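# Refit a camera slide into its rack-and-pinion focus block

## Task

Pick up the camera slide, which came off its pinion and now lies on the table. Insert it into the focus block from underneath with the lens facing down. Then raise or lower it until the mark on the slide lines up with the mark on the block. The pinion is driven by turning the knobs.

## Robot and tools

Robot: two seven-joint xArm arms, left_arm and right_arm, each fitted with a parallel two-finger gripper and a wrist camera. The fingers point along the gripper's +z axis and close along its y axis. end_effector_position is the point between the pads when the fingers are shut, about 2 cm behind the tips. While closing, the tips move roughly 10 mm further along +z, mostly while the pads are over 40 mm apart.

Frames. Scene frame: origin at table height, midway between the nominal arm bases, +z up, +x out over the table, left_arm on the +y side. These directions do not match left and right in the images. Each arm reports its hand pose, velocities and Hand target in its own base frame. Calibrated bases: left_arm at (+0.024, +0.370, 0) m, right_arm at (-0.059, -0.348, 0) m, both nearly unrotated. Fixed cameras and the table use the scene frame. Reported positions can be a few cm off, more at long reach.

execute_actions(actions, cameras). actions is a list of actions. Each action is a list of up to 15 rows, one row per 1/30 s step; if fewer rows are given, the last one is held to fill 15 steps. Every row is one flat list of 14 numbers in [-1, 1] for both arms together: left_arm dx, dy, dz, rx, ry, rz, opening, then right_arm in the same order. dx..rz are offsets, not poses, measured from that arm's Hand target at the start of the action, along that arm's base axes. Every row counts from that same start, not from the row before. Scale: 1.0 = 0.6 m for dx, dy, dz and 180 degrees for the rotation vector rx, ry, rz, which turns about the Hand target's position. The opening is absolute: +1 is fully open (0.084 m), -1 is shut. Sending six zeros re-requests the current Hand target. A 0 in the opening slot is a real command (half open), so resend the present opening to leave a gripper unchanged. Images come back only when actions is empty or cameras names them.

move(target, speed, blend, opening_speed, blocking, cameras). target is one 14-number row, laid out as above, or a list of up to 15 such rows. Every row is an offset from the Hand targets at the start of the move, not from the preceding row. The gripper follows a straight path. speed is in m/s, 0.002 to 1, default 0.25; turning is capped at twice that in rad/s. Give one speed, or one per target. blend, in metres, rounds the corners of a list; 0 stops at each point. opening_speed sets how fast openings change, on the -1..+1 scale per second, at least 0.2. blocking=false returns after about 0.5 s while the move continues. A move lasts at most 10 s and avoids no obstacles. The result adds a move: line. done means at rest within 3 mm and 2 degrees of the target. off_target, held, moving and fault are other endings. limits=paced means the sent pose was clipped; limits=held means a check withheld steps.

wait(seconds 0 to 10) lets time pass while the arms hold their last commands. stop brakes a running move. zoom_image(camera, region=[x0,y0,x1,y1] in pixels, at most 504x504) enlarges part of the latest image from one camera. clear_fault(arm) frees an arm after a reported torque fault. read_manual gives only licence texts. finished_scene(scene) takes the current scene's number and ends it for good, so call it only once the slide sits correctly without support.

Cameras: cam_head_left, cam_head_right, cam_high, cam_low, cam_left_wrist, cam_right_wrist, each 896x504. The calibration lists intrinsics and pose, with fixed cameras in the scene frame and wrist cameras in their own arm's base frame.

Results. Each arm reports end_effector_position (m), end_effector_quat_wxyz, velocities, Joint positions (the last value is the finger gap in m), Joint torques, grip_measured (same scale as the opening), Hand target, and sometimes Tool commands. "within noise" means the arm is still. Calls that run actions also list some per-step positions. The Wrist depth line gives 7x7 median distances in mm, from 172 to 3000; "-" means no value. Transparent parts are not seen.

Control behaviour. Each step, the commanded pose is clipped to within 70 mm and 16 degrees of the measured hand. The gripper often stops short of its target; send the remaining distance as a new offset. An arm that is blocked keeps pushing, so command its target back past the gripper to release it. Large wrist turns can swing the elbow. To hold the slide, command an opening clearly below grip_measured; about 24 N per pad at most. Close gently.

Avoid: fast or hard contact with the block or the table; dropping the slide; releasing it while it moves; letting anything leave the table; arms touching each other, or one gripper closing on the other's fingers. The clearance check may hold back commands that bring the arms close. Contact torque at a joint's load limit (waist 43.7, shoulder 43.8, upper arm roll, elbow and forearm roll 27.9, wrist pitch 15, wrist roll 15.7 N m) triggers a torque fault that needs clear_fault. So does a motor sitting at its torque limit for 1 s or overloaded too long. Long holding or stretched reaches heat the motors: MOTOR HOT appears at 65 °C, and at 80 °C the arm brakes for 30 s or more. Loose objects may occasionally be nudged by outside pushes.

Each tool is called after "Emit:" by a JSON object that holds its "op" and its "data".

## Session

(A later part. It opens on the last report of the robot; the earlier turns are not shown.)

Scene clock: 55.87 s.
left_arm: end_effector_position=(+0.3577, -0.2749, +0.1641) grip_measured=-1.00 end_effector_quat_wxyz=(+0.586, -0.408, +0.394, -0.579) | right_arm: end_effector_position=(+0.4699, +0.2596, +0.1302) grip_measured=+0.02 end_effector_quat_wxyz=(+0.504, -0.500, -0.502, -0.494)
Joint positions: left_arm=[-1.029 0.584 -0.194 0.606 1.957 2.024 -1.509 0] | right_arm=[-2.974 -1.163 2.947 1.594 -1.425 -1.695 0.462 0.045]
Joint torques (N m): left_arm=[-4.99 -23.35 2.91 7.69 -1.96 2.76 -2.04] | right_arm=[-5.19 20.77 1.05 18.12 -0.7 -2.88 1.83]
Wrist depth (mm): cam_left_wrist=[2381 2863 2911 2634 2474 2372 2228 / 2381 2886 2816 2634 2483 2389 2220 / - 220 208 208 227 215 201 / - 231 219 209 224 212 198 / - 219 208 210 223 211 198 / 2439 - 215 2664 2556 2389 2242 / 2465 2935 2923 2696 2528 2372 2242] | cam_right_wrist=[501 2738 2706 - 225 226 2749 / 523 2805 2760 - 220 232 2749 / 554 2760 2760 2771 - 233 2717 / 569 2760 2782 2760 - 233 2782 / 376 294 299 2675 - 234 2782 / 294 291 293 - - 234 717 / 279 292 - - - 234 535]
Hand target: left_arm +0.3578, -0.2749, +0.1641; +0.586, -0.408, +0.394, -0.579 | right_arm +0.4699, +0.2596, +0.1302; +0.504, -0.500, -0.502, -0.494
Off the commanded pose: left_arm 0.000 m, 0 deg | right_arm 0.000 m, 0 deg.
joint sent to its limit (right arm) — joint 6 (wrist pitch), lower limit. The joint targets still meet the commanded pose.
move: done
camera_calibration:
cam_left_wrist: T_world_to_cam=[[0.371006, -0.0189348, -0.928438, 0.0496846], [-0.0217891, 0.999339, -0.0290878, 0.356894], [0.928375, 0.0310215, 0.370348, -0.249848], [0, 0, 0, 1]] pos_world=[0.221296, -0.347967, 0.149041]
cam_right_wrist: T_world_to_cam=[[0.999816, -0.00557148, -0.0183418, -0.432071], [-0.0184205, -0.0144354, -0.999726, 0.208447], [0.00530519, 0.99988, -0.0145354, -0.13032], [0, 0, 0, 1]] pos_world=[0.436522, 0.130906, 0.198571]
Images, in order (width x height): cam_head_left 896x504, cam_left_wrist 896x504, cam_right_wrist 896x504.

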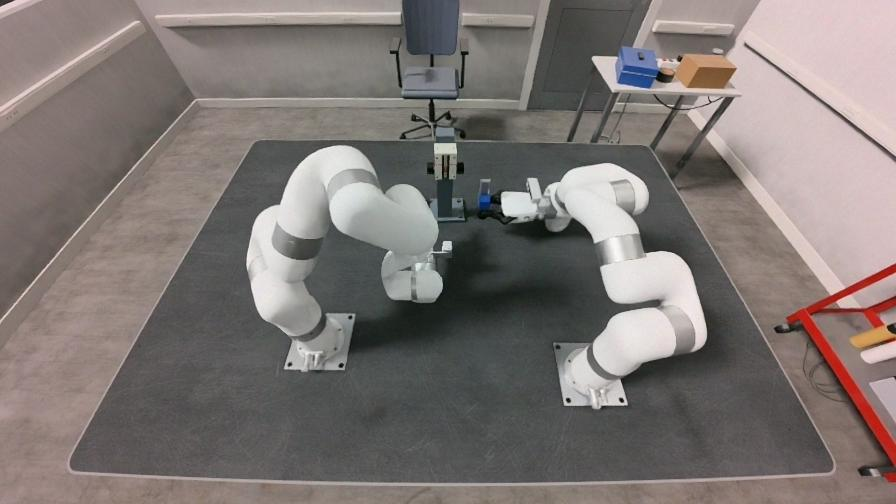

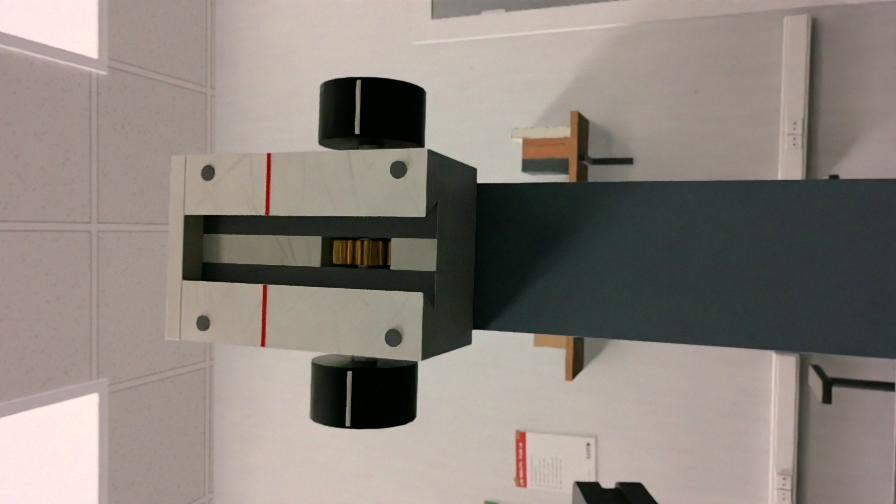

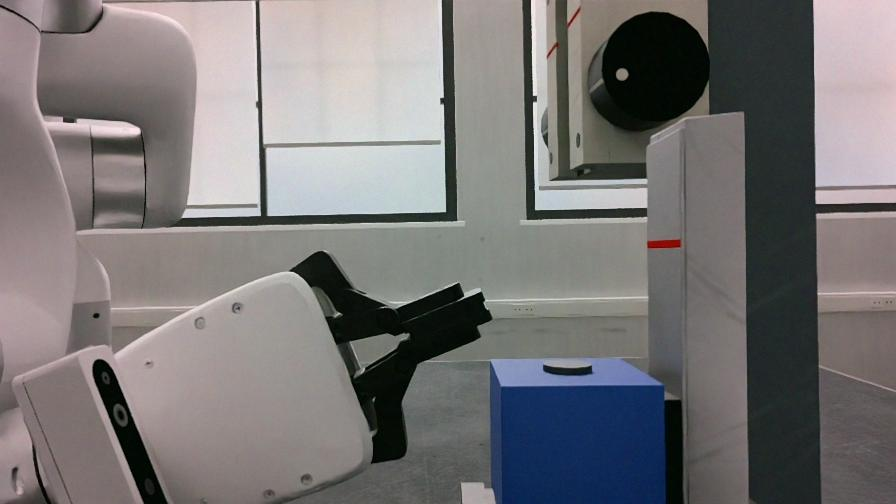

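Emit:
{"op": "zoom_image", "data": {"camera": "cam_left_wrist", "region": [300, 140, 500, 380]}}

Emit:
{"op": "zoom_image", "data": {"camera": "cam_right_wrist", "region": [500, 0, 850, 280]}}

Scaled by 2.100 from the camera's 896x504 image, which has a finer 1280x720 frame.

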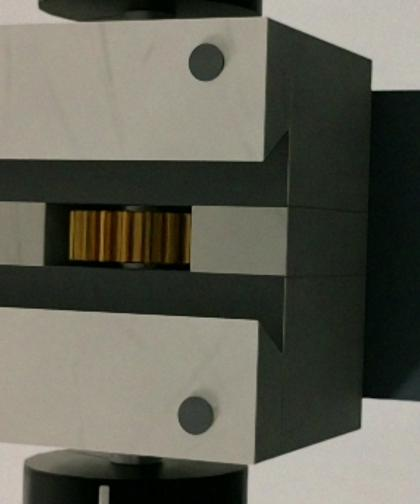

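Scaled by 1.440 from the camera's 896x504 image, which has a finer 1280x720 frame.

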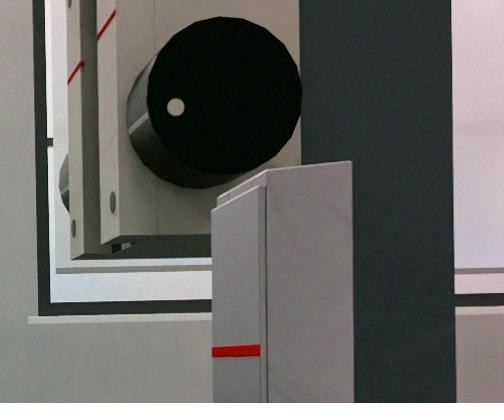

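Emit:
{"op": "move", "data": {"target": [[-0.033,0,0,0,0,0,-1,0,0,-0.025,0,0,0,-0.8],[-0.033,0,0,0,0,0,-1,0,0.185,-0.025,0,0,0,-0.8]], "speed": 0.15, "blend": [0.005,0], "cameras": ["cam_right_wrist","cam_left_wrist"]}}

Emit:
{"op": "zoom_image", "data": {"camera": "cam_left_wrist", "region": [300, 130, 560, 380]}}

Emit:
{"op": "zoom_image", "data": {"camera": "cam_right_wrist", "region": [560, 0, 810, 250]}}

Scene clock: 63.43 s.
left_arm: end_effector_position=(+0.3380, -0.2749, +0.1641) grip_measured=-1.00 end_effector_quat_wxyz=(+0.586, -0.408, +0.394, -0.579) | right_arm: end_effector_position=(+0.4774, +0.2689, +0.1433) grip_measured=+0.02 end_effector_quat_wxyz=(+0.492, -0.485, -0.513, -0.510)
Joint positions: left_arm=[-1.055 0.583 -0.231 0.589 1.896 2.051 -1.521 0] | right_arm=[-2.968 -1.149 2.957 1.623 -1.413 -1.681 0.45 0.045]
Joint torques (N m): left_arm=[-4.87 -35.87 -4.66 3.71 -1.91 2.99 -2.09] | right_arm=[-3.39 27.88 -1.77 12.53 0.66 -3.15 -0.18]
Wrist depth (mm): cam_left_wrist=[2364 2839 2923 2685 2510 2397 2242 / 2414 2771 2899 2624 2519 2372 2228 / - 244 232 221 248 231 217 / - 251 242 228 244 228 216 / 2333 243 228 221 247 228 216 / 2439 2828 - 2696 2566 2405 2271 / 2431 2948 2948 2685 2538 2422 2271] | cam_right_wrist=[494 2738 2771 - 217 218 2727 / 529 2738 2771 - - 224 2760 / 550 2749 2760 - 218 225 2771 / 571 2749 2760 2749 - 225 2749 / 380 286 300 2782 - 225 2771 / 283 284 - - - 225 2738 / 281 284 - - - 225 630]
Hand target: left_arm +0.3380, -0.2749, +0.1641; +0.586, -0.408, +0.394, -0.579 | right_arm +0.4774, +0.2689, +0.1433; +0.492, -0.485, -0.513, -0.510 (not the last commanded pose)
Tool commands: left_gripper/opening=-1.0 right_gripper/opening=-0.8
Off the commanded pose: left_arm 0.000 m, 0 deg | right_arm 0.106 m, 3 deg.
TORQUE FAULT: the external load on joint 2 (shoulder) of the right arm reached its load limit, and that arm stopped. The contact can be on any part of that arm beyond that joint, not only on its tool. A torque fault puts only its own arm into a fault stop. That arm's remaining commands of this call were not run. The hold on joint 2 (shoulder) of that arm was moved back by the arm itself, up to 3 degrees, as the stop began. That arm is still stopped at the end of this call. While its stop runs, that arm, its gripper or tool too, takes no new command.
CLEAR FAULT: the right arm stays stopped (state 4) until you call clear_fault(arm="right_arm").
End effector pose when the fault began: right_arm: position (+0.4705, +0.2667, +0.1172), quat_wxyz (+0.503, -0.500, -0.502, -0.495)
Joint positions when the fault began: right_arm=[-2.969 -1.2 2.957 1.623 -1.413 -1.683 0.45 0.045]
move: fault (right_arm); path passed 1 of 2 targets
camera_calibration:
cam_left_wrist: T_world_to_cam=[[0.370917, -0.0188451, -0.928475, 0.0570853], [-0.0218255, 0.999341, -0.0290025, 0.356458], [0.92841, 0.031022, 0.370261, -0.23146], [0, 0, 0, 1]] pos_world=[0.201496, -0.347967, 0.149041]
cam_right_wrist: T_world_to_cam=[[0.999342, -0.00685377, 0.0356134, -0.446527], [0.0355667, -0.00681655, -0.999344, 0.193961], [0.00709203, 0.999953, -0.0065683, -0.141356], [0, 0, 0, 1]] pos_world=[0.440337, 0.139612, 0.208807]
Images, in order (width x height): cam_left_wrist 896x504, cam_right_wrist 896x504.

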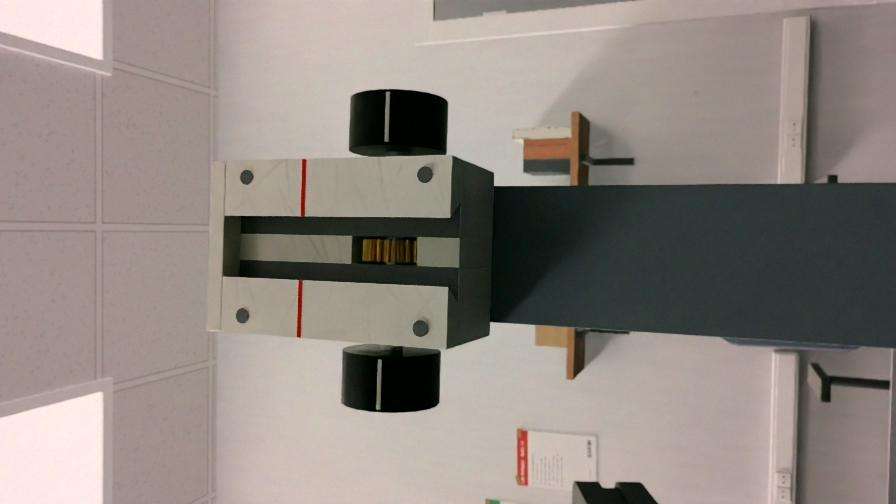

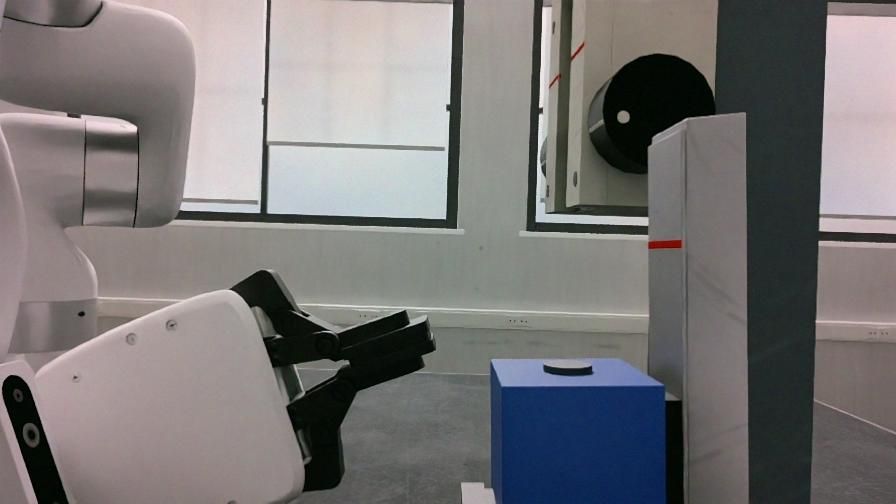

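Scaled by 1.938 from the camera's 896x504 image, which has a finer 1280x720 frame.

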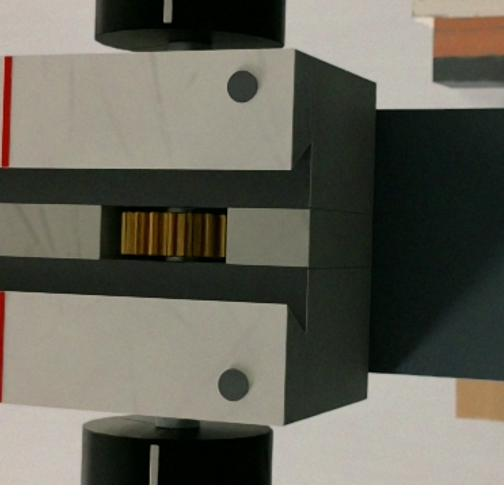

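Scaled by 2.016 from the camera's 896x504 image, which has a finer 1280x720 frame.

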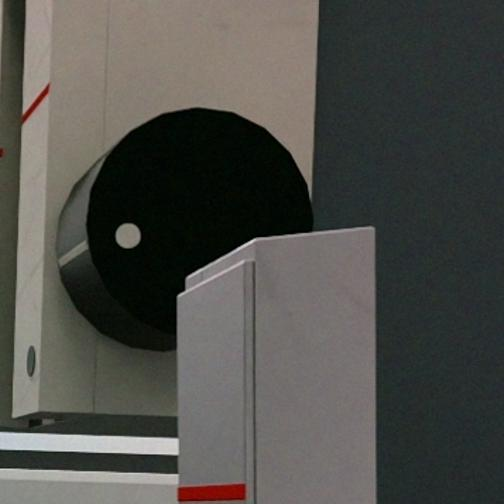

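Emit:
{"op": "clear_fault", "data": {"arm": "right_arm", "cameras": ["cam_high","cam_head_right","cam_low"]}}

Emit:
{"op": "zoom_image", "data": {"camera": "cam_low", "region": [250, 150, 550, 320]}}

Scene clock: 64.53 s.
left_arm: end_effector_position=(+0.3380, -0.2749, +0.1641) grip_measured=-1.00 end_effector_quat_wxyz=(+0.586, -0.408, +0.394, -0.579) | right_arm: end_effector_position=(+0.4774, +0.2689, +0.1433) grip_measured=+0.02 end_effector_quat_wxyz=(+0.492, -0.485, -0.513, -0.510)
Joint positions: left_arm=[-1.055 0.583 -0.231 0.589 1.896 2.051 -1.521 0] | right_arm=[-2.968 -1.149 2.957 1.623 -1.413 -1.681 0.45 0.045]
Joint torques (N m): left_arm=[-5.2 -35.5 -4.63 3.51 -2.01 3.02 -2.1] | right_arm=[-3.05 28.02 -1.61 12.51 0.66 -3.06 0.04]
Wrist depth (mm): cam_left_wrist=[2397 2863 2863 2706 2519 2381 2213 / 2405 2727 2935 2675 2519 2381 2249 / - 244 232 221 248 231 216 / - 251 242 228 244 228 216 / 2348 243 228 220 247 227 216 / 2448 2771 2948 2664 2556 2389 2257 / 2422 2911 2948 2738 2566 2397 2271] | cam_right_wrist=[496 2782 2727 - 217 218 2738 / 528 2771 2771 - - 224 2749 / 549 2793 2782 - 218 224 2793 / 573 2793 2771 2760 - 225 2782 / 380 287 301 2816 - 225 2771 / 283 284 - - - 225 2782 / 281 284 - - - 225 629]
Hand target: left_arm +0.3380, -0.2749, +0.1641; +0.586, -0.408, +0.394, -0.579 | right_arm +0.4774, +0.2689, +0.1433; +0.492, -0.485, -0.513, -0.510 (not the last commanded pose)
Tool commands: left_gripper/opening=-1.0 right_gripper/opening=-0.8
Off the commanded pose: left_arm 0.000 m, 0 deg | right_arm 0.106 m, 3 deg.
TORQUE FAULT, CONTINUED: the right arm's stop, for the torque fault of joint 2 (shoulder) that an earlier result reported, is over. The call counts as one of the actions that you can send in this scene. The hold on joint 2 (shoulder) of that arm was moved back by the arm itself, up to 3 degrees, as the stop began. That arm's target is now where it stood when the stop ended, not its last command. That arm's gripper keeps its grip as last carried out, and that arm accepts commands again: back off and push less far.
CLEAR FAULT: your call cleared the right arm's torque fault. If a joint's load stays at its limit, that arm stops again at once.
Images, in order (width x height): cam_head_right 896x504, cam_high 896x504, cam_low 896x504.

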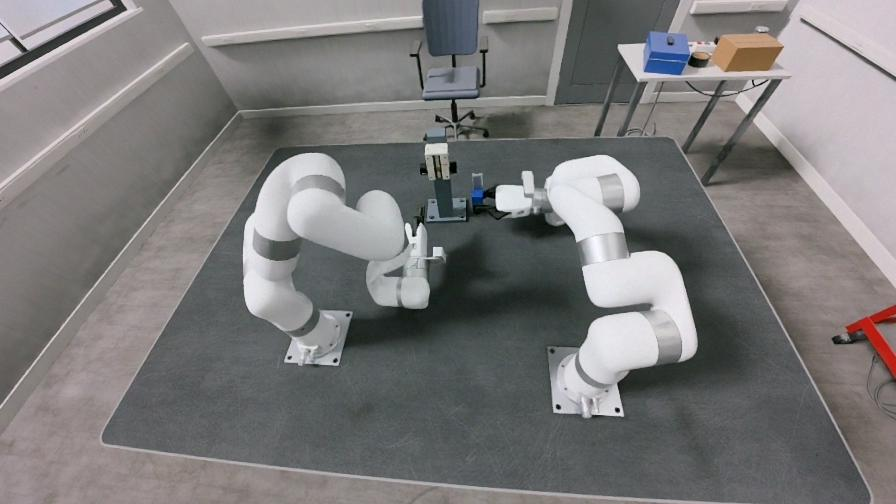

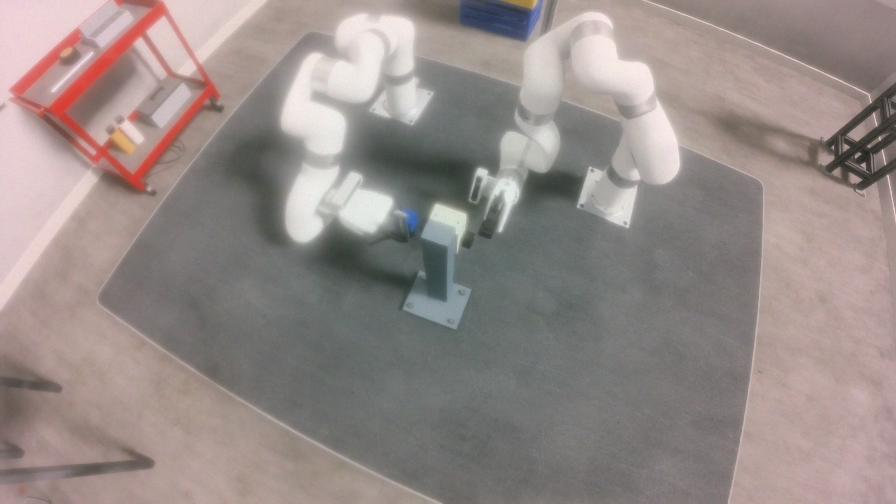

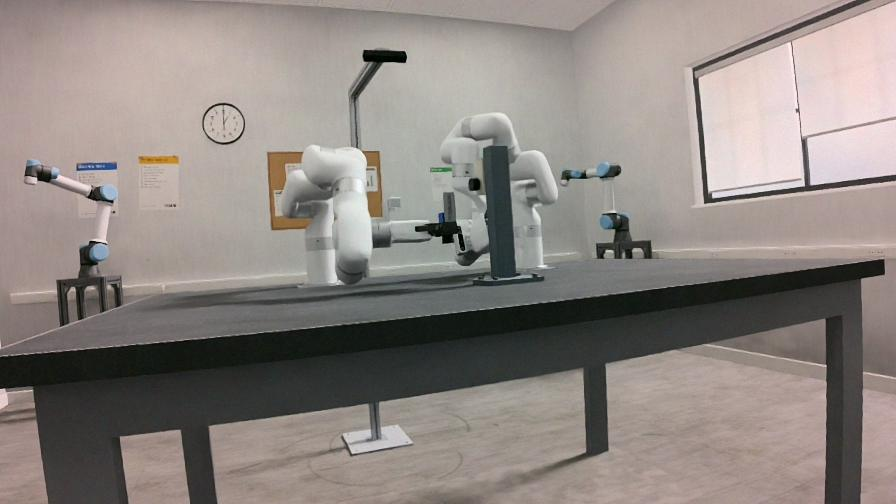

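Scaled by 1.680 from the camera's 896x504 image, which has a finer 1280x720 frame.

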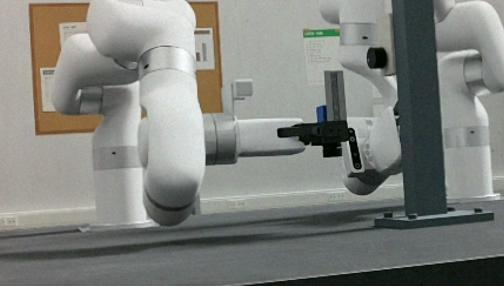

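Emit:
{"op": "move", "data": {"target": [[0,0,0,0,0,0,-1,-0.0123,-0.0155,-0.0272,-0.0027,0.0172,0.0006,-0.8],[0,0,0,0,0,0,-1,-0.0123,0.1695,-0.0272,-0.0027,0.0172,0.0006,-0.8]], "speed": 0.12, "cameras": ["cam_right_wrist","cam_left_wrist"]}}

Emit:
{"op": "zoom_image", "data": {"camera": "cam_left_wrist", "region": [350, 130, 600, 380]}}

Emit:
{"op": "zoom_image", "data": {"camera": "cam_right_wrist", "region": [560, 0, 810, 250]}}

Scene clock: 68.30 s.
left_arm: end_effector_position=(+0.3380, -0.2749, +0.1641) grip_measured=-1.00 end_effector_quat_wxyz=(+0.586, -0.408, +0.394, -0.579) | right_arm: end_effector_position=(+0.4701, +0.3706, +0.1270) grip_measured=+0.02 end_effector_quat_wxyz=(+0.504, -0.500, -0.502, -0.494)
Joint positions: left_arm=[-1.055 0.583 -0.231 0.589 1.896 2.051 -1.521 0] | right_arm=[-2.842 -1.198 3.047 1.692 -1.309 -1.523 0.509 0.045]
Joint torques (N m): left_arm=[-4.94 -35.68 -4.78 3.81 -1.89 2.78 -2.04] | right_arm=[4.89 21.78 3.77 20.04 2.41 -1.8 1.84]
Wrist depth (mm): cam_left_wrist=[2381 2899 2863 2706 - 2397 - / 2414 2738 2911 231 - 2414 - / - 244 232 218 205 - - / - 251 242 227 205 - - / 2348 243 228 220 247 227 213 / 2431 2805 2986 2706 2566 2414 2279 / 2474 2973 2960 2727 2556 2414 2286] | cam_right_wrist=[432 2675 2634 - - - - / 468 2634 2654 - - - - / 479 2654 2634 2604 - - - / 2696 2675 2696 2675 - - - / 185 198 199 2685 - - - / 183 189 193 - - - - / 182 186 198 - - - -]
Hand target: left_arm +0.3380, -0.2749, +0.1641; +0.586, -0.408, +0.394, -0.579 | right_arm +0.4701, +0.3706, +0.1270; +0.504, -0.500, -0.502, -0.494
Off the commanded pose: left_arm 0.000 m, 0 deg | right_arm 0.000 m, 0 deg.
move: done
camera_calibration:
cam_left_wrist: T_world_to_cam=[[0.370917, -0.0188451, -0.928475, 0.0570853], [-0.0218255, 0.999341, -0.0290025, 0.356458], [0.92841, 0.031022, 0.370261, -0.23146], [0, 0, 0, 1]] pos_world=[0.201496, -0.347967, 0.149041]
cam_right_wrist: T_world_to_cam=[[0.999819, -0.00498634, -0.0183418, -0.431949], [-0.018416, -0.0152462, -0.999714, 0.207244], [0.00470527, 0.999871, -0.0153353, -0.240829], [0, 0, 0, 1]] pos_world=[0.436821, 0.241804, 0.195569]
Images, in order (width x height): cam_left_wrist 896x504, cam_right_wrist 896x504.

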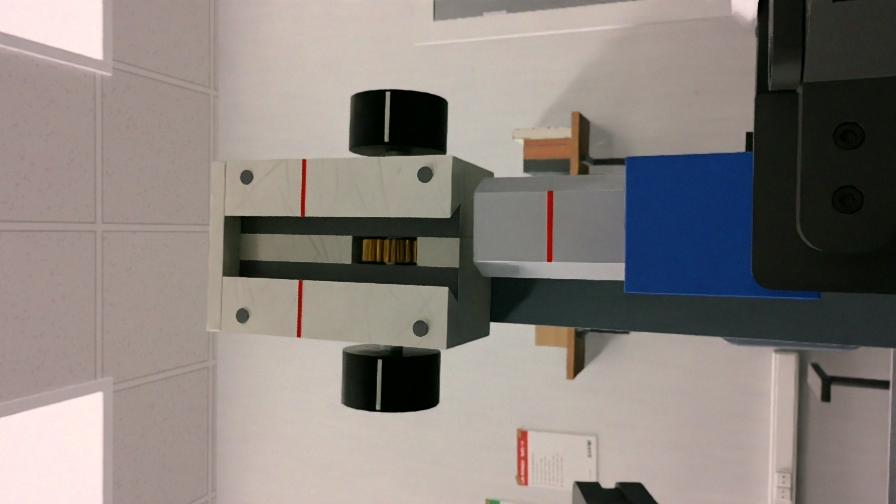

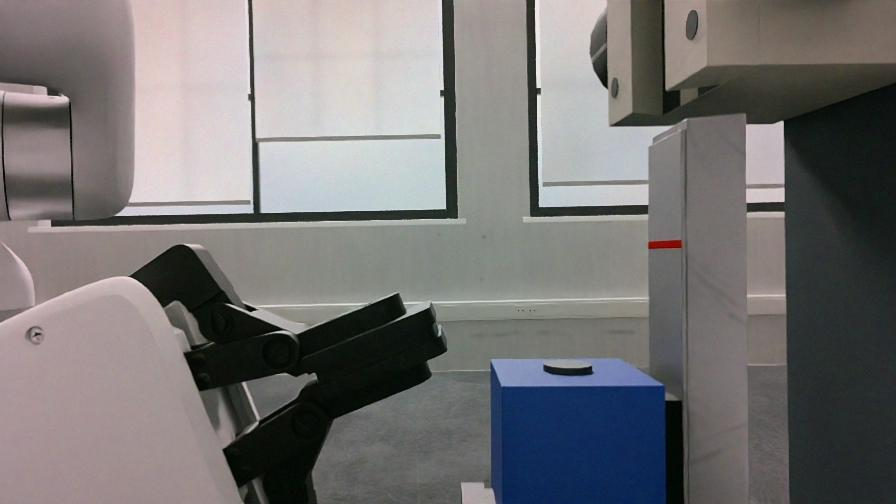

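Scaled by 2.016 from the camera's 896x504 image, which has a finer 1280x720 frame.

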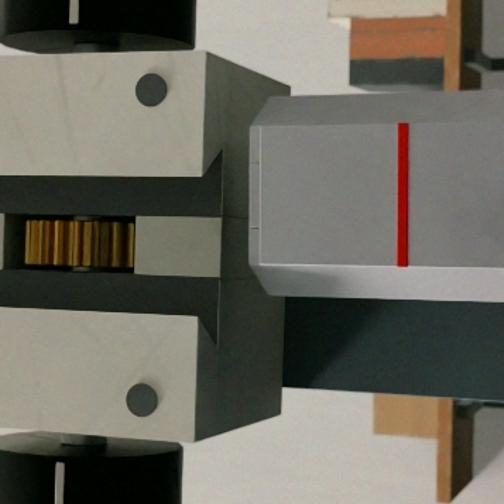

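Scaled by 2.016 from the camera's 896x504 image, which has a finer 1280x720 frame.

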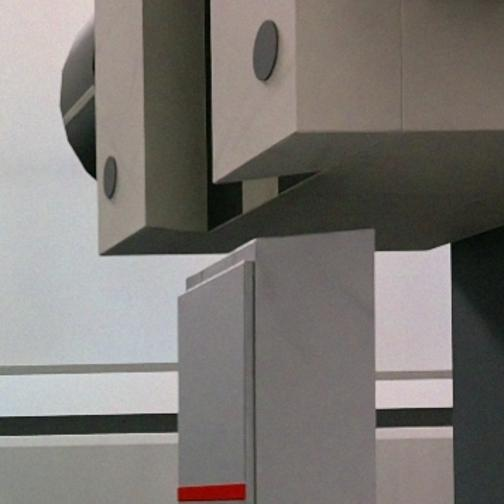

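Emit:
{"op": "zoom_image", "data": {"camera": "cam_right_wrist", "region": [595, 50, 725, 160]}}

Scaled by 3.877 from the camera's 896x504 image, which has a finer 1280x720 frame.

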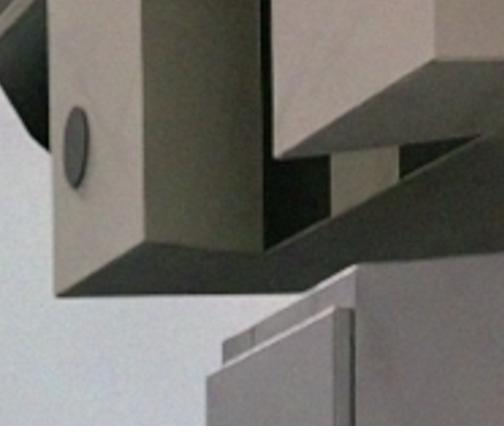

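Emit:
{"op": "move", "data": {"target": [0,0,0,0,0,0,-1,-0.0007,0.0128,0,0.0022,0,0.0117,-0.8], "speed": 0.1, "cameras": ["cam_right_wrist","cam_left_wrist"]}}

Emit:
{"op": "zoom_image", "data": {"camera": "cam_left_wrist", "region": [380, 170, 560, 330]}}

Emit:
{"op": "zoom_image", "data": {"camera": "cam_right_wrist", "region": [600, 20, 760, 180]}}

Scene clock: 80.07 s.
left_arm: end_effector_position=(+0.3380, -0.2749, +0.1641) grip_measured=-1.00 end_effector_quat_wxyz=(+0.586, -0.408, +0.394, -0.579) | right_arm: end_effector_position=(+0.4696, +0.3783, +0.1270) grip_measured=+0.02 end_effector_quat_wxyz=(+0.515, -0.489, -0.509, -0.486)
Joint positions: left_arm=[-1.055 0.583 -0.231 0.589 1.896 2.051 -1.521 0] | right_arm=[-2.837 -1.235 3.052 1.774 -1.332 -1.527 0.553 0.045]
Joint torques (N m): left_arm=[-4.75 -35.67 -4.44 3.67 -1.71 2.81 -2.06] | right_arm=[4.97 22.6 4.08 20.63 -0.3 -4.36 2.02]
Wrist depth (mm): cam_left_wrist=[2389 2851 2923 2696 - - - / 2389 2749 2886 231 - 2414 - / - 244 232 221 - - - / - 251 242 227 204 - - / 2356 243 227 220 251 - 216 / 2405 2816 2960 2654 2575 2414 2279 / 2439 2960 2986 2749 2566 2414 2235] | cam_right_wrist=[428 2675 2675 - - - - / 468 2706 2644 2675 - - - / 478 2706 2654 2654 2644 - - / 2706 2696 2664 2664 2644 - - / 182 193 194 2675 2664 - - / 180 185 188 - - - - / 179 182 193 - - - -]
Hand target: left_arm +0.3380, -0.2749, +0.1641; +0.586, -0.408, +0.394, -0.579 | right_arm +0.4696, +0.3783, +0.1270; +0.515, -0.489, -0.509, -0.486
Off the commanded pose: left_arm 0.000 m, 0 deg | right_arm 0.000 m, 0 deg.
move: done
camera_calibration:
cam_left_wrist: T_world_to_cam=[[0.370917, -0.0188451, -0.928475, 0.0570853], [-0.0218255, 0.999341, -0.0290025, 0.356458], [0.92841, 0.031022, 0.370261, -0.23146], [0, 0, 0, 1]] pos_world=[0.201496, -0.347967, 0.149041]
cam_right_wrist: T_world_to_cam=[[0.999323, 0.0319466, -0.0182297, -0.445208], [-0.0179503, -0.00901284, -0.999798, 0.204699], [-0.0321044, 0.999449, -0.00843329, -0.231939], [0, 0, 0, 1]] pos_world=[0.441135, 0.247879, 0.194585]
Images, in order (width x height): cam_left_wrist 896x504, cam_right_wrist 896x504.

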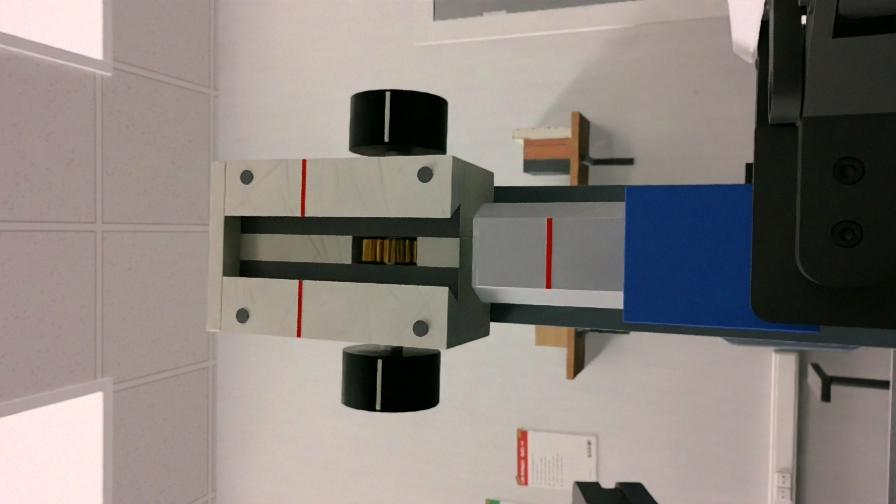

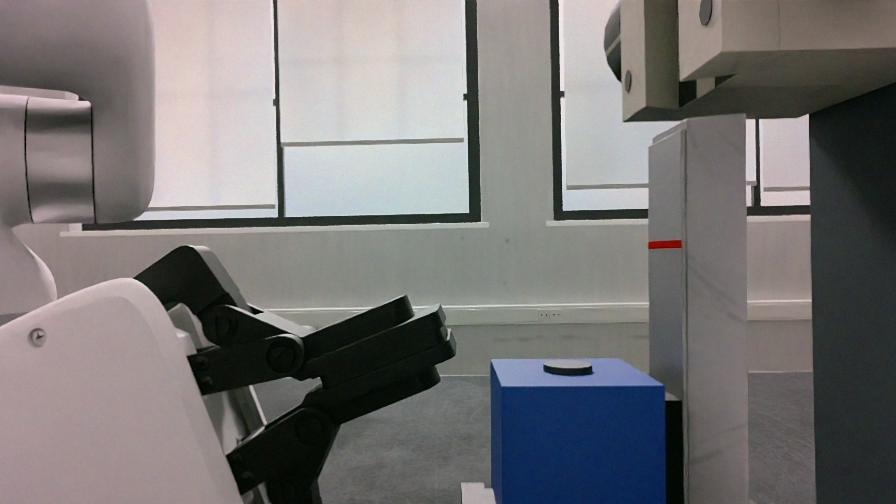

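Scaled by 2.800 from the camera's 896x504 image, which has a finer 1280x720 frame.

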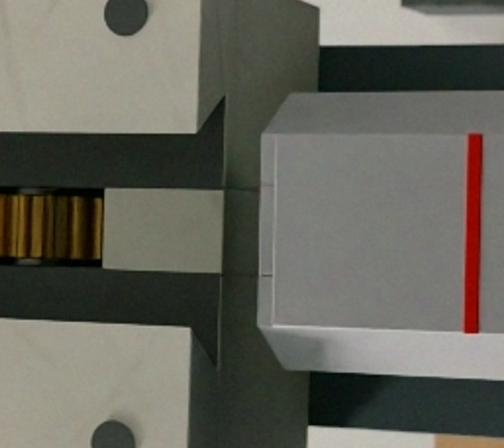

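Scaled by 3.150 from the camera's 896x504 image, which has a finer 1280x720 frame.

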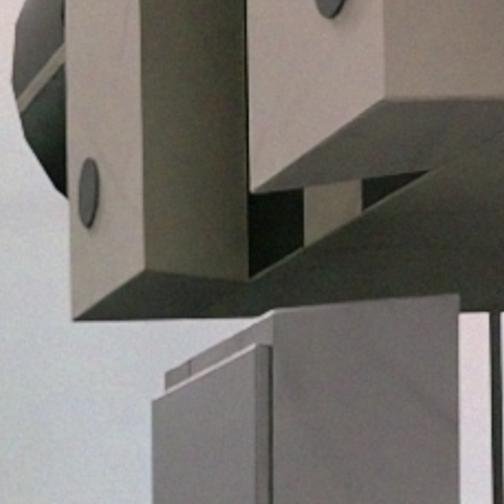

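Emit:
{"op": "move", "data": {"target": [[0,0,0,0,0,0,-1,-0.0022,0.0005,0.008,0,0,0,-0.8]], "speed": 0.03, "cameras": ["cam_right_wrist","cam_left_wrist"]}}

Emit:
{"op": "zoom_image", "data": {"camera": "cam_left_wrist", "region": [380, 170, 560, 330]}}

Emit:
{"op": "zoom_image", "data": {"camera": "cam_right_wrist", "region": [620, 60, 760, 180]}}

Scene clock: 84.23 s.
left_arm: end_effector_position=(+0.3380, -0.2749, +0.1641) grip_measured=-1.00 end_effector_quat_wxyz=(+0.586, -0.408, +0.394, -0.579) | right_arm: end_effector_position=(+0.4683, +0.3786, +0.1318) grip_measured=+0.02 end_effector_quat_wxyz=(+0.515, -0.489, -0.509, -0.486)
Joint positions: left_arm=[-1.055 0.583 -0.231 0.589 1.896 2.051 -1.521 0] | right_arm=[-2.835 -1.217 3.052 1.755 -1.331 -1.527 0.551 0.045]
Joint torques (N m): left_arm=[-4.47 -35.61 -4.54 3.73 -1.77 2.83 -1.93] | right_arm=[4.85 29.95 -1.7 12.17 2.63 -4.18 -1.97]
Wrist depth (mm): cam_left_wrist=[2389 2828 2911 2805 - - - / 2414 2760 2935 230 - 2457 - / - 244 232 218 - - - / - 250 242 224 - - - / 2325 243 228 220 - - 216 / 2439 2805 - 2675 2566 2381 2242 / 2414 2960 2923 2738 2556 2389 2286] | cam_right_wrist=[427 2706 2675 - - - - / 462 2675 2685 - - - - / 474 2664 2634 2664 2675 - - / 2717 2696 2664 2654 2624 - - / 182 196 2634 2634 2654 - - / 180 186 188 - - - - / 179 181 188 - - - -]
Hand target: left_arm +0.3380, -0.2749, +0.1641; +0.586, -0.408, +0.394, -0.579 | right_arm +0.4683, +0.3786, +0.1318; +0.515, -0.489, -0.509, -0.486
Off the commanded pose: left_arm 0.000 m, 0 deg | right_arm 0.000 m, 0 deg.
move: done
camera_calibration:
cam_left_wrist: T_world_to_cam=[[0.370917, -0.0188451, -0.928475, 0.0570853], [-0.0218255, 0.999341, -0.0290025, 0.356458], [0.92841, 0.031022, 0.370261, -0.23146], [0, 0, 0, 1]] pos_world=[0.201496, -0.347967, 0.149041]
cam_right_wrist: T_world_to_cam=[[0.99932, 0.0320464, -0.0182298, -0.443854], [-0.0179495, -0.00901463, -0.999798, 0.209477], [-0.0322043, 0.999446, -0.00843329, -0.232195], [0, 0, 0, 1]] pos_world=[0.439835, 0.248178, 0.199385]
Images, in order (width x height): cam_left_wrist 896x504, cam_right_wrist 896x504.

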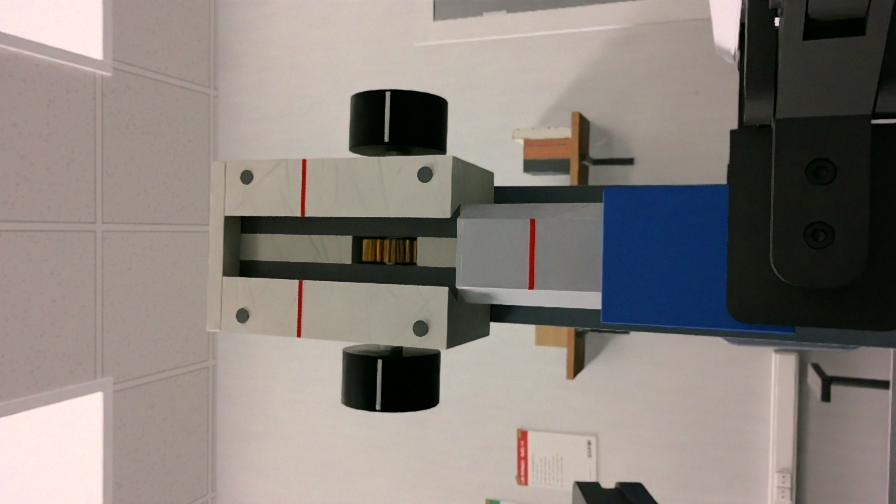

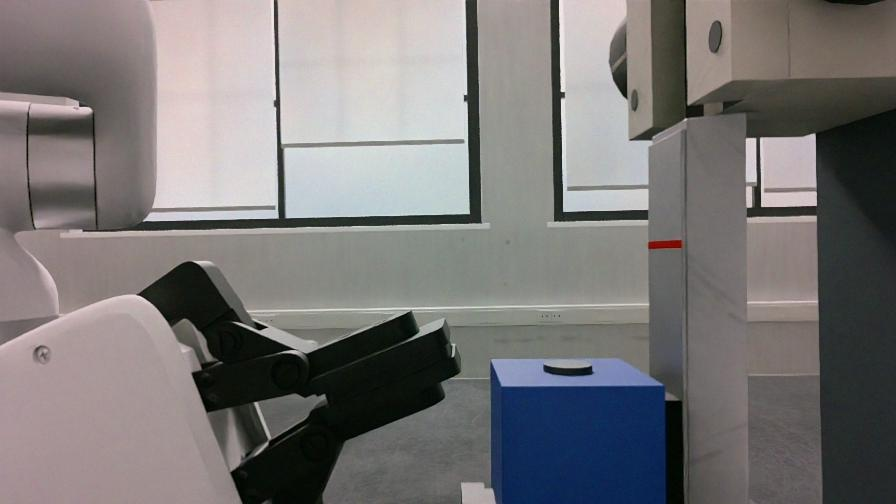

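Scaled by 2.800 from the camera's 896x504 image, which has a finer 1280x720 frame.

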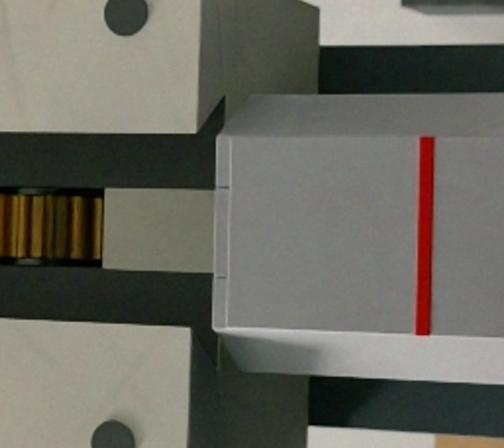

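Scaled by 3.600 from the camera's 896x504 image, which has a finer 1280x720 frame.

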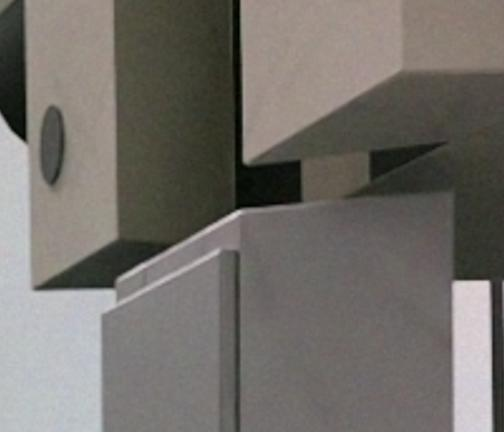

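Emit:
{"op": "move", "data": {"target": [[0,0,0,0,0,0,-1,0,-0.0002,0.01,0,0,0,-0.8]], "speed": 0.02, "cameras": ["cam_right_wrist","cam_left_wrist"]}}

Emit:
{"op": "zoom_image", "data": {"camera": "cam_left_wrist", "region": [380, 170, 560, 330]}}

Emit:
{"op": "zoom_image", "data": {"camera": "cam_right_wrist", "region": [620, 60, 760, 180]}}

Scene clock: 86.77 s.
left_arm: end_effector_position=(+0.3380, -0.2749, +0.1641) grip_measured=-1.00 end_effector_quat_wxyz=(+0.586, -0.408, +0.394, -0.579) | right_arm: end_effector_position=(+0.4683, +0.3785, +0.1378) grip_measured=+0.02 end_effector_quat_wxyz=(+0.515, -0.489, -0.509, -0.486)
Joint positions: left_arm=[-1.055 0.583 -0.231 0.589 1.896 2.051 -1.521 0] | right_arm=[-2.834 -1.2 3.051 1.743 -1.332 -1.527 0.556 0.045]
Joint torques (N m): left_arm=[-4.68 -35.83 -4.75 3.78 -1.85 2.81 -2.03] | right_arm=[4.98 30.01 -1.7 12.1 -0.13 -2.45 1.95]
Wrist depth (mm): cam_left_wrist=[2389 2911 2899 - - - - / 2405 2738 2911 224 - - 2235 / - 244 232 218 - - 2213 / - 251 242 213 - - - / 2333 243 228 220 - - 216 / 2414 2793 2973 2706 2585 2414 2279 / 2422 2923 2948 2727 2556 2389 2286] | cam_right_wrist=[422 2675 2664 - - - - / 458 2644 2706 - - - - / 473 2717 2675 2644 2614 - - / 2727 2654 2696 2654 2614 - - / 460 197 2675 2675 2644 - - / 181 189 188 - - - - / 180 182 188 - - - -]
Hand target: left_arm +0.3380, -0.2749, +0.1641; +0.586, -0.408, +0.394, -0.579 | right_arm +0.4683, +0.3785, +0.1378; +0.515, -0.489, -0.509, -0.486
Off the commanded pose: left_arm 0.000 m, 0 deg | right_arm 0.000 m, 0 deg.
move: done
camera_calibration:
cam_left_wrist: T_world_to_cam=[[0.370917, -0.0188451, -0.928475, 0.0570853], [-0.0218255, 0.999341, -0.0290025, 0.356458], [0.92841, 0.031022, 0.370261, -0.23146], [0, 0, 0, 1]] pos_world=[0.201496, -0.347967, 0.149041]
cam_right_wrist: T_world_to_cam=[[0.99932, 0.0320464, -0.0182298, -0.443741], [-0.0179495, -0.00901463, -0.999798, 0.215475], [-0.0322043, 0.999446, -0.00843329, -0.232044], [0, 0, 0, 1]] pos_world=[0.439835, 0.248078, 0.205385]
Images, in order (width x height): cam_left_wrist 896x504, cam_right_wrist 896x504.

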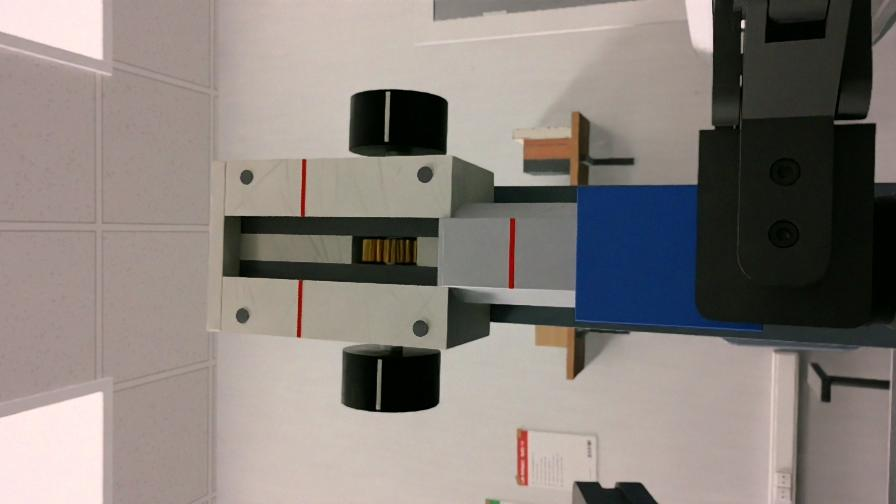

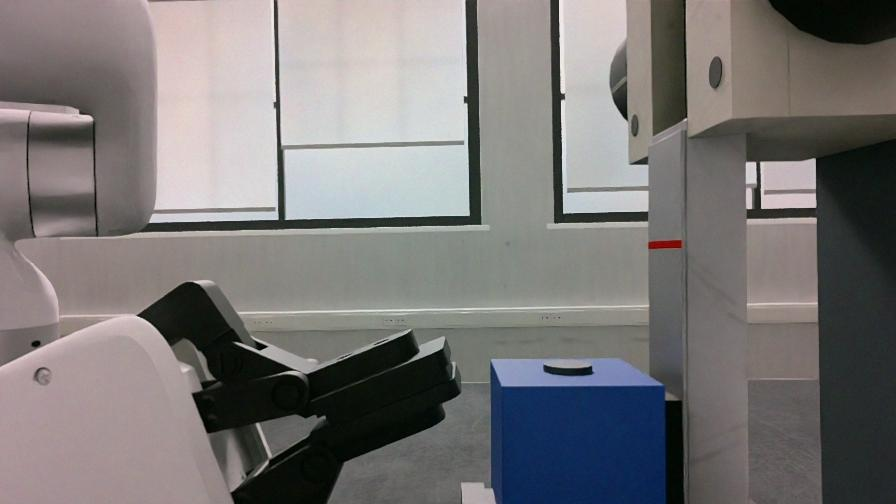

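Scaled by 2.800 from the camera's 896x504 image, which has a finer 1280x720 frame.

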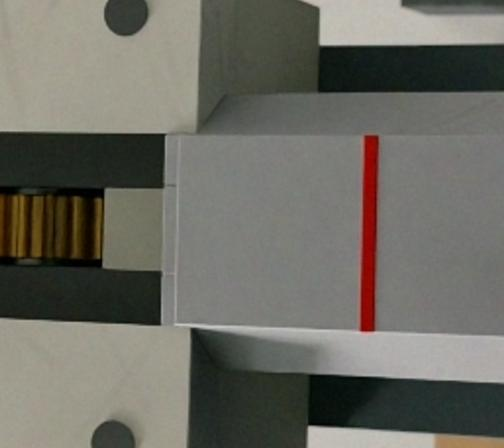

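Scaled by 3.600 from the camera's 896x504 image, which has a finer 1280x720 frame.

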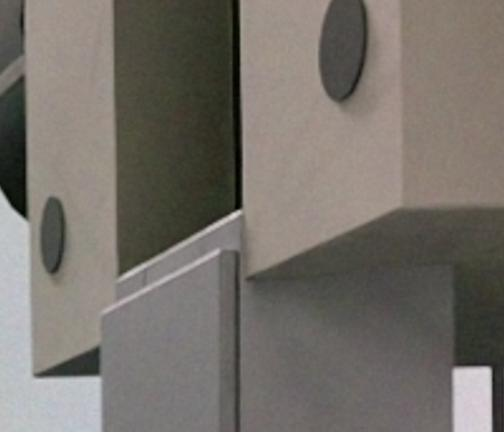

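Emit:
{"op": "move", "data": {"target": [[0,0,0,0,0,0,-1,0,0,0.035,0,0,0,-0.8]], "speed": 0.04, "cameras": ["cam_right_wrist","cam_left_wrist"]}}

Scene clock: 88.97 s.
left_arm: end_effector_position=(+0.3380, -0.2749, +0.1641) grip_measured=-1.00 end_effector_quat_wxyz=(+0.586, -0.408, +0.394, -0.579) | right_arm: end_effector_position=(+0.4683, +0.3785, +0.1585) grip_measured=+0.02 end_effector_quat_wxyz=(+0.514, -0.490, -0.509, -0.486)
Joint positions: left_arm=[-1.055 0.583 -0.231 0.589 1.896 2.051 -1.521 0] | right_arm=[-2.831 -1.143 3.047 1.705 -1.336 -1.525 0.577 0.045]
Joint torques (N m): left_arm=[-4.25 -35.49 -4.7 3.61 -1.56 2.76 -2.03] | right_arm=[0.63 36.2 5.74 17.52 0.48 -8.1 1.83]
Wrist depth (mm): cam_left_wrist=[2356 2874 - - - 2317 2242 / 2397 2782 2973 224 - 2333 2242 / - 244 232 221 - 222 216 / - 251 242 220 - - 214 / 2340 243 228 220 - - 213 / 2431 2782 2960 2696 2556 2405 2264 / 2414 2923 2948 2760 2538 2405 2249] | cam_right_wrist=[421 2696 2685 - - - - / 437 2664 2644 - - - - / 475 2675 2675 - - - - / 491 2696 2685 2654 2624 - - / 2664 2717 2706 2644 2654 - - / 185 196 - - - - - / 181 189 189 - - - -]
Hand target: left_arm +0.3380, -0.2749, +0.1641; +0.586, -0.408, +0.394, -0.579 | right_arm +0.4683, +0.3785, +0.1588; +0.515, -0.489, -0.509, -0.486
Off the commanded pose: left_arm 0.000 m, 0 deg | right_arm 0.000 m, 0 deg.
move: done
camera_calibration:
cam_left_wrist: T_world_to_cam=[[0.370917, -0.0188451, -0.928475, 0.0570853], [-0.0218255, 0.999341, -0.0290025, 0.356458], [0.92841, 0.031022, 0.370261, -0.23146], [0, 0, 0, 1]] pos_world=[0.201496, -0.347967, 0.149041]
cam_right_wrist: T_world_to_cam=[[0.999326, 0.0317318, -0.0184546, -0.44324], [-0.0181513, -0.00981912, -0.999787, 0.236556], [-0.0319062, 0.999448, -0.00923653, -0.23192], [0, 0, 0, 1]] pos_world=[0.439835, 0.248179, 0.226184]
Images, in order (width x height): cam_left_wrist 896x504, cam_right_wrist 896x504.

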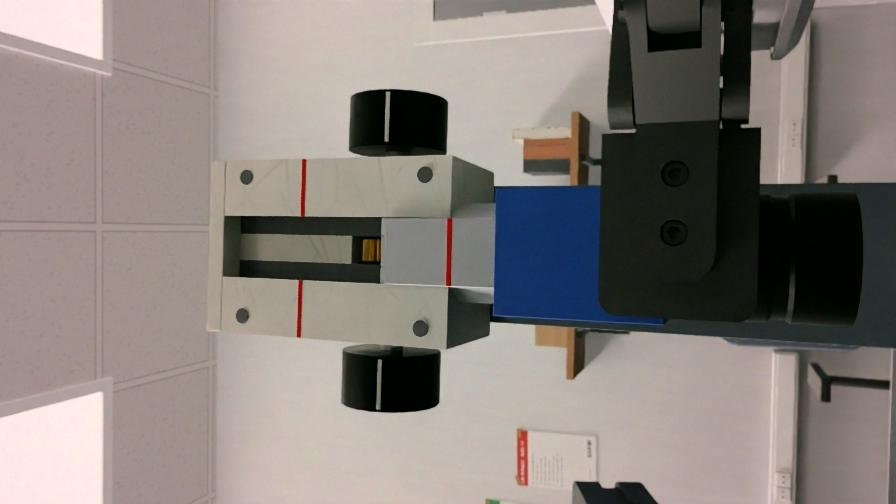

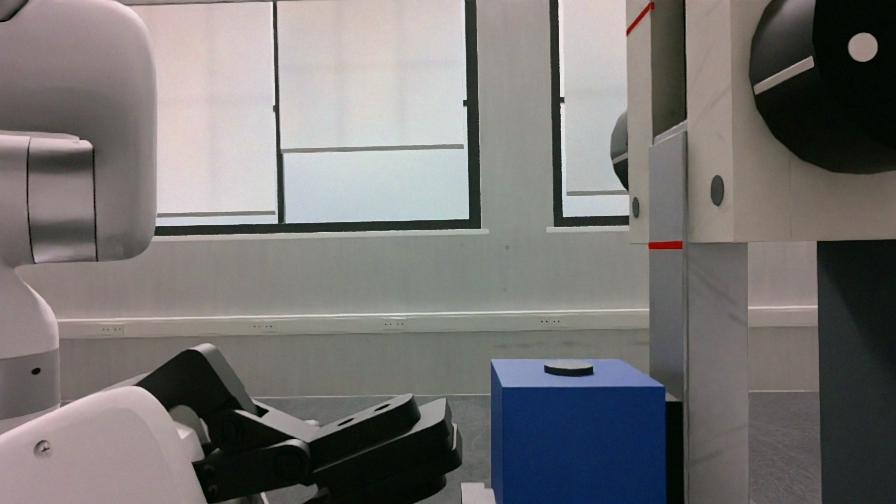

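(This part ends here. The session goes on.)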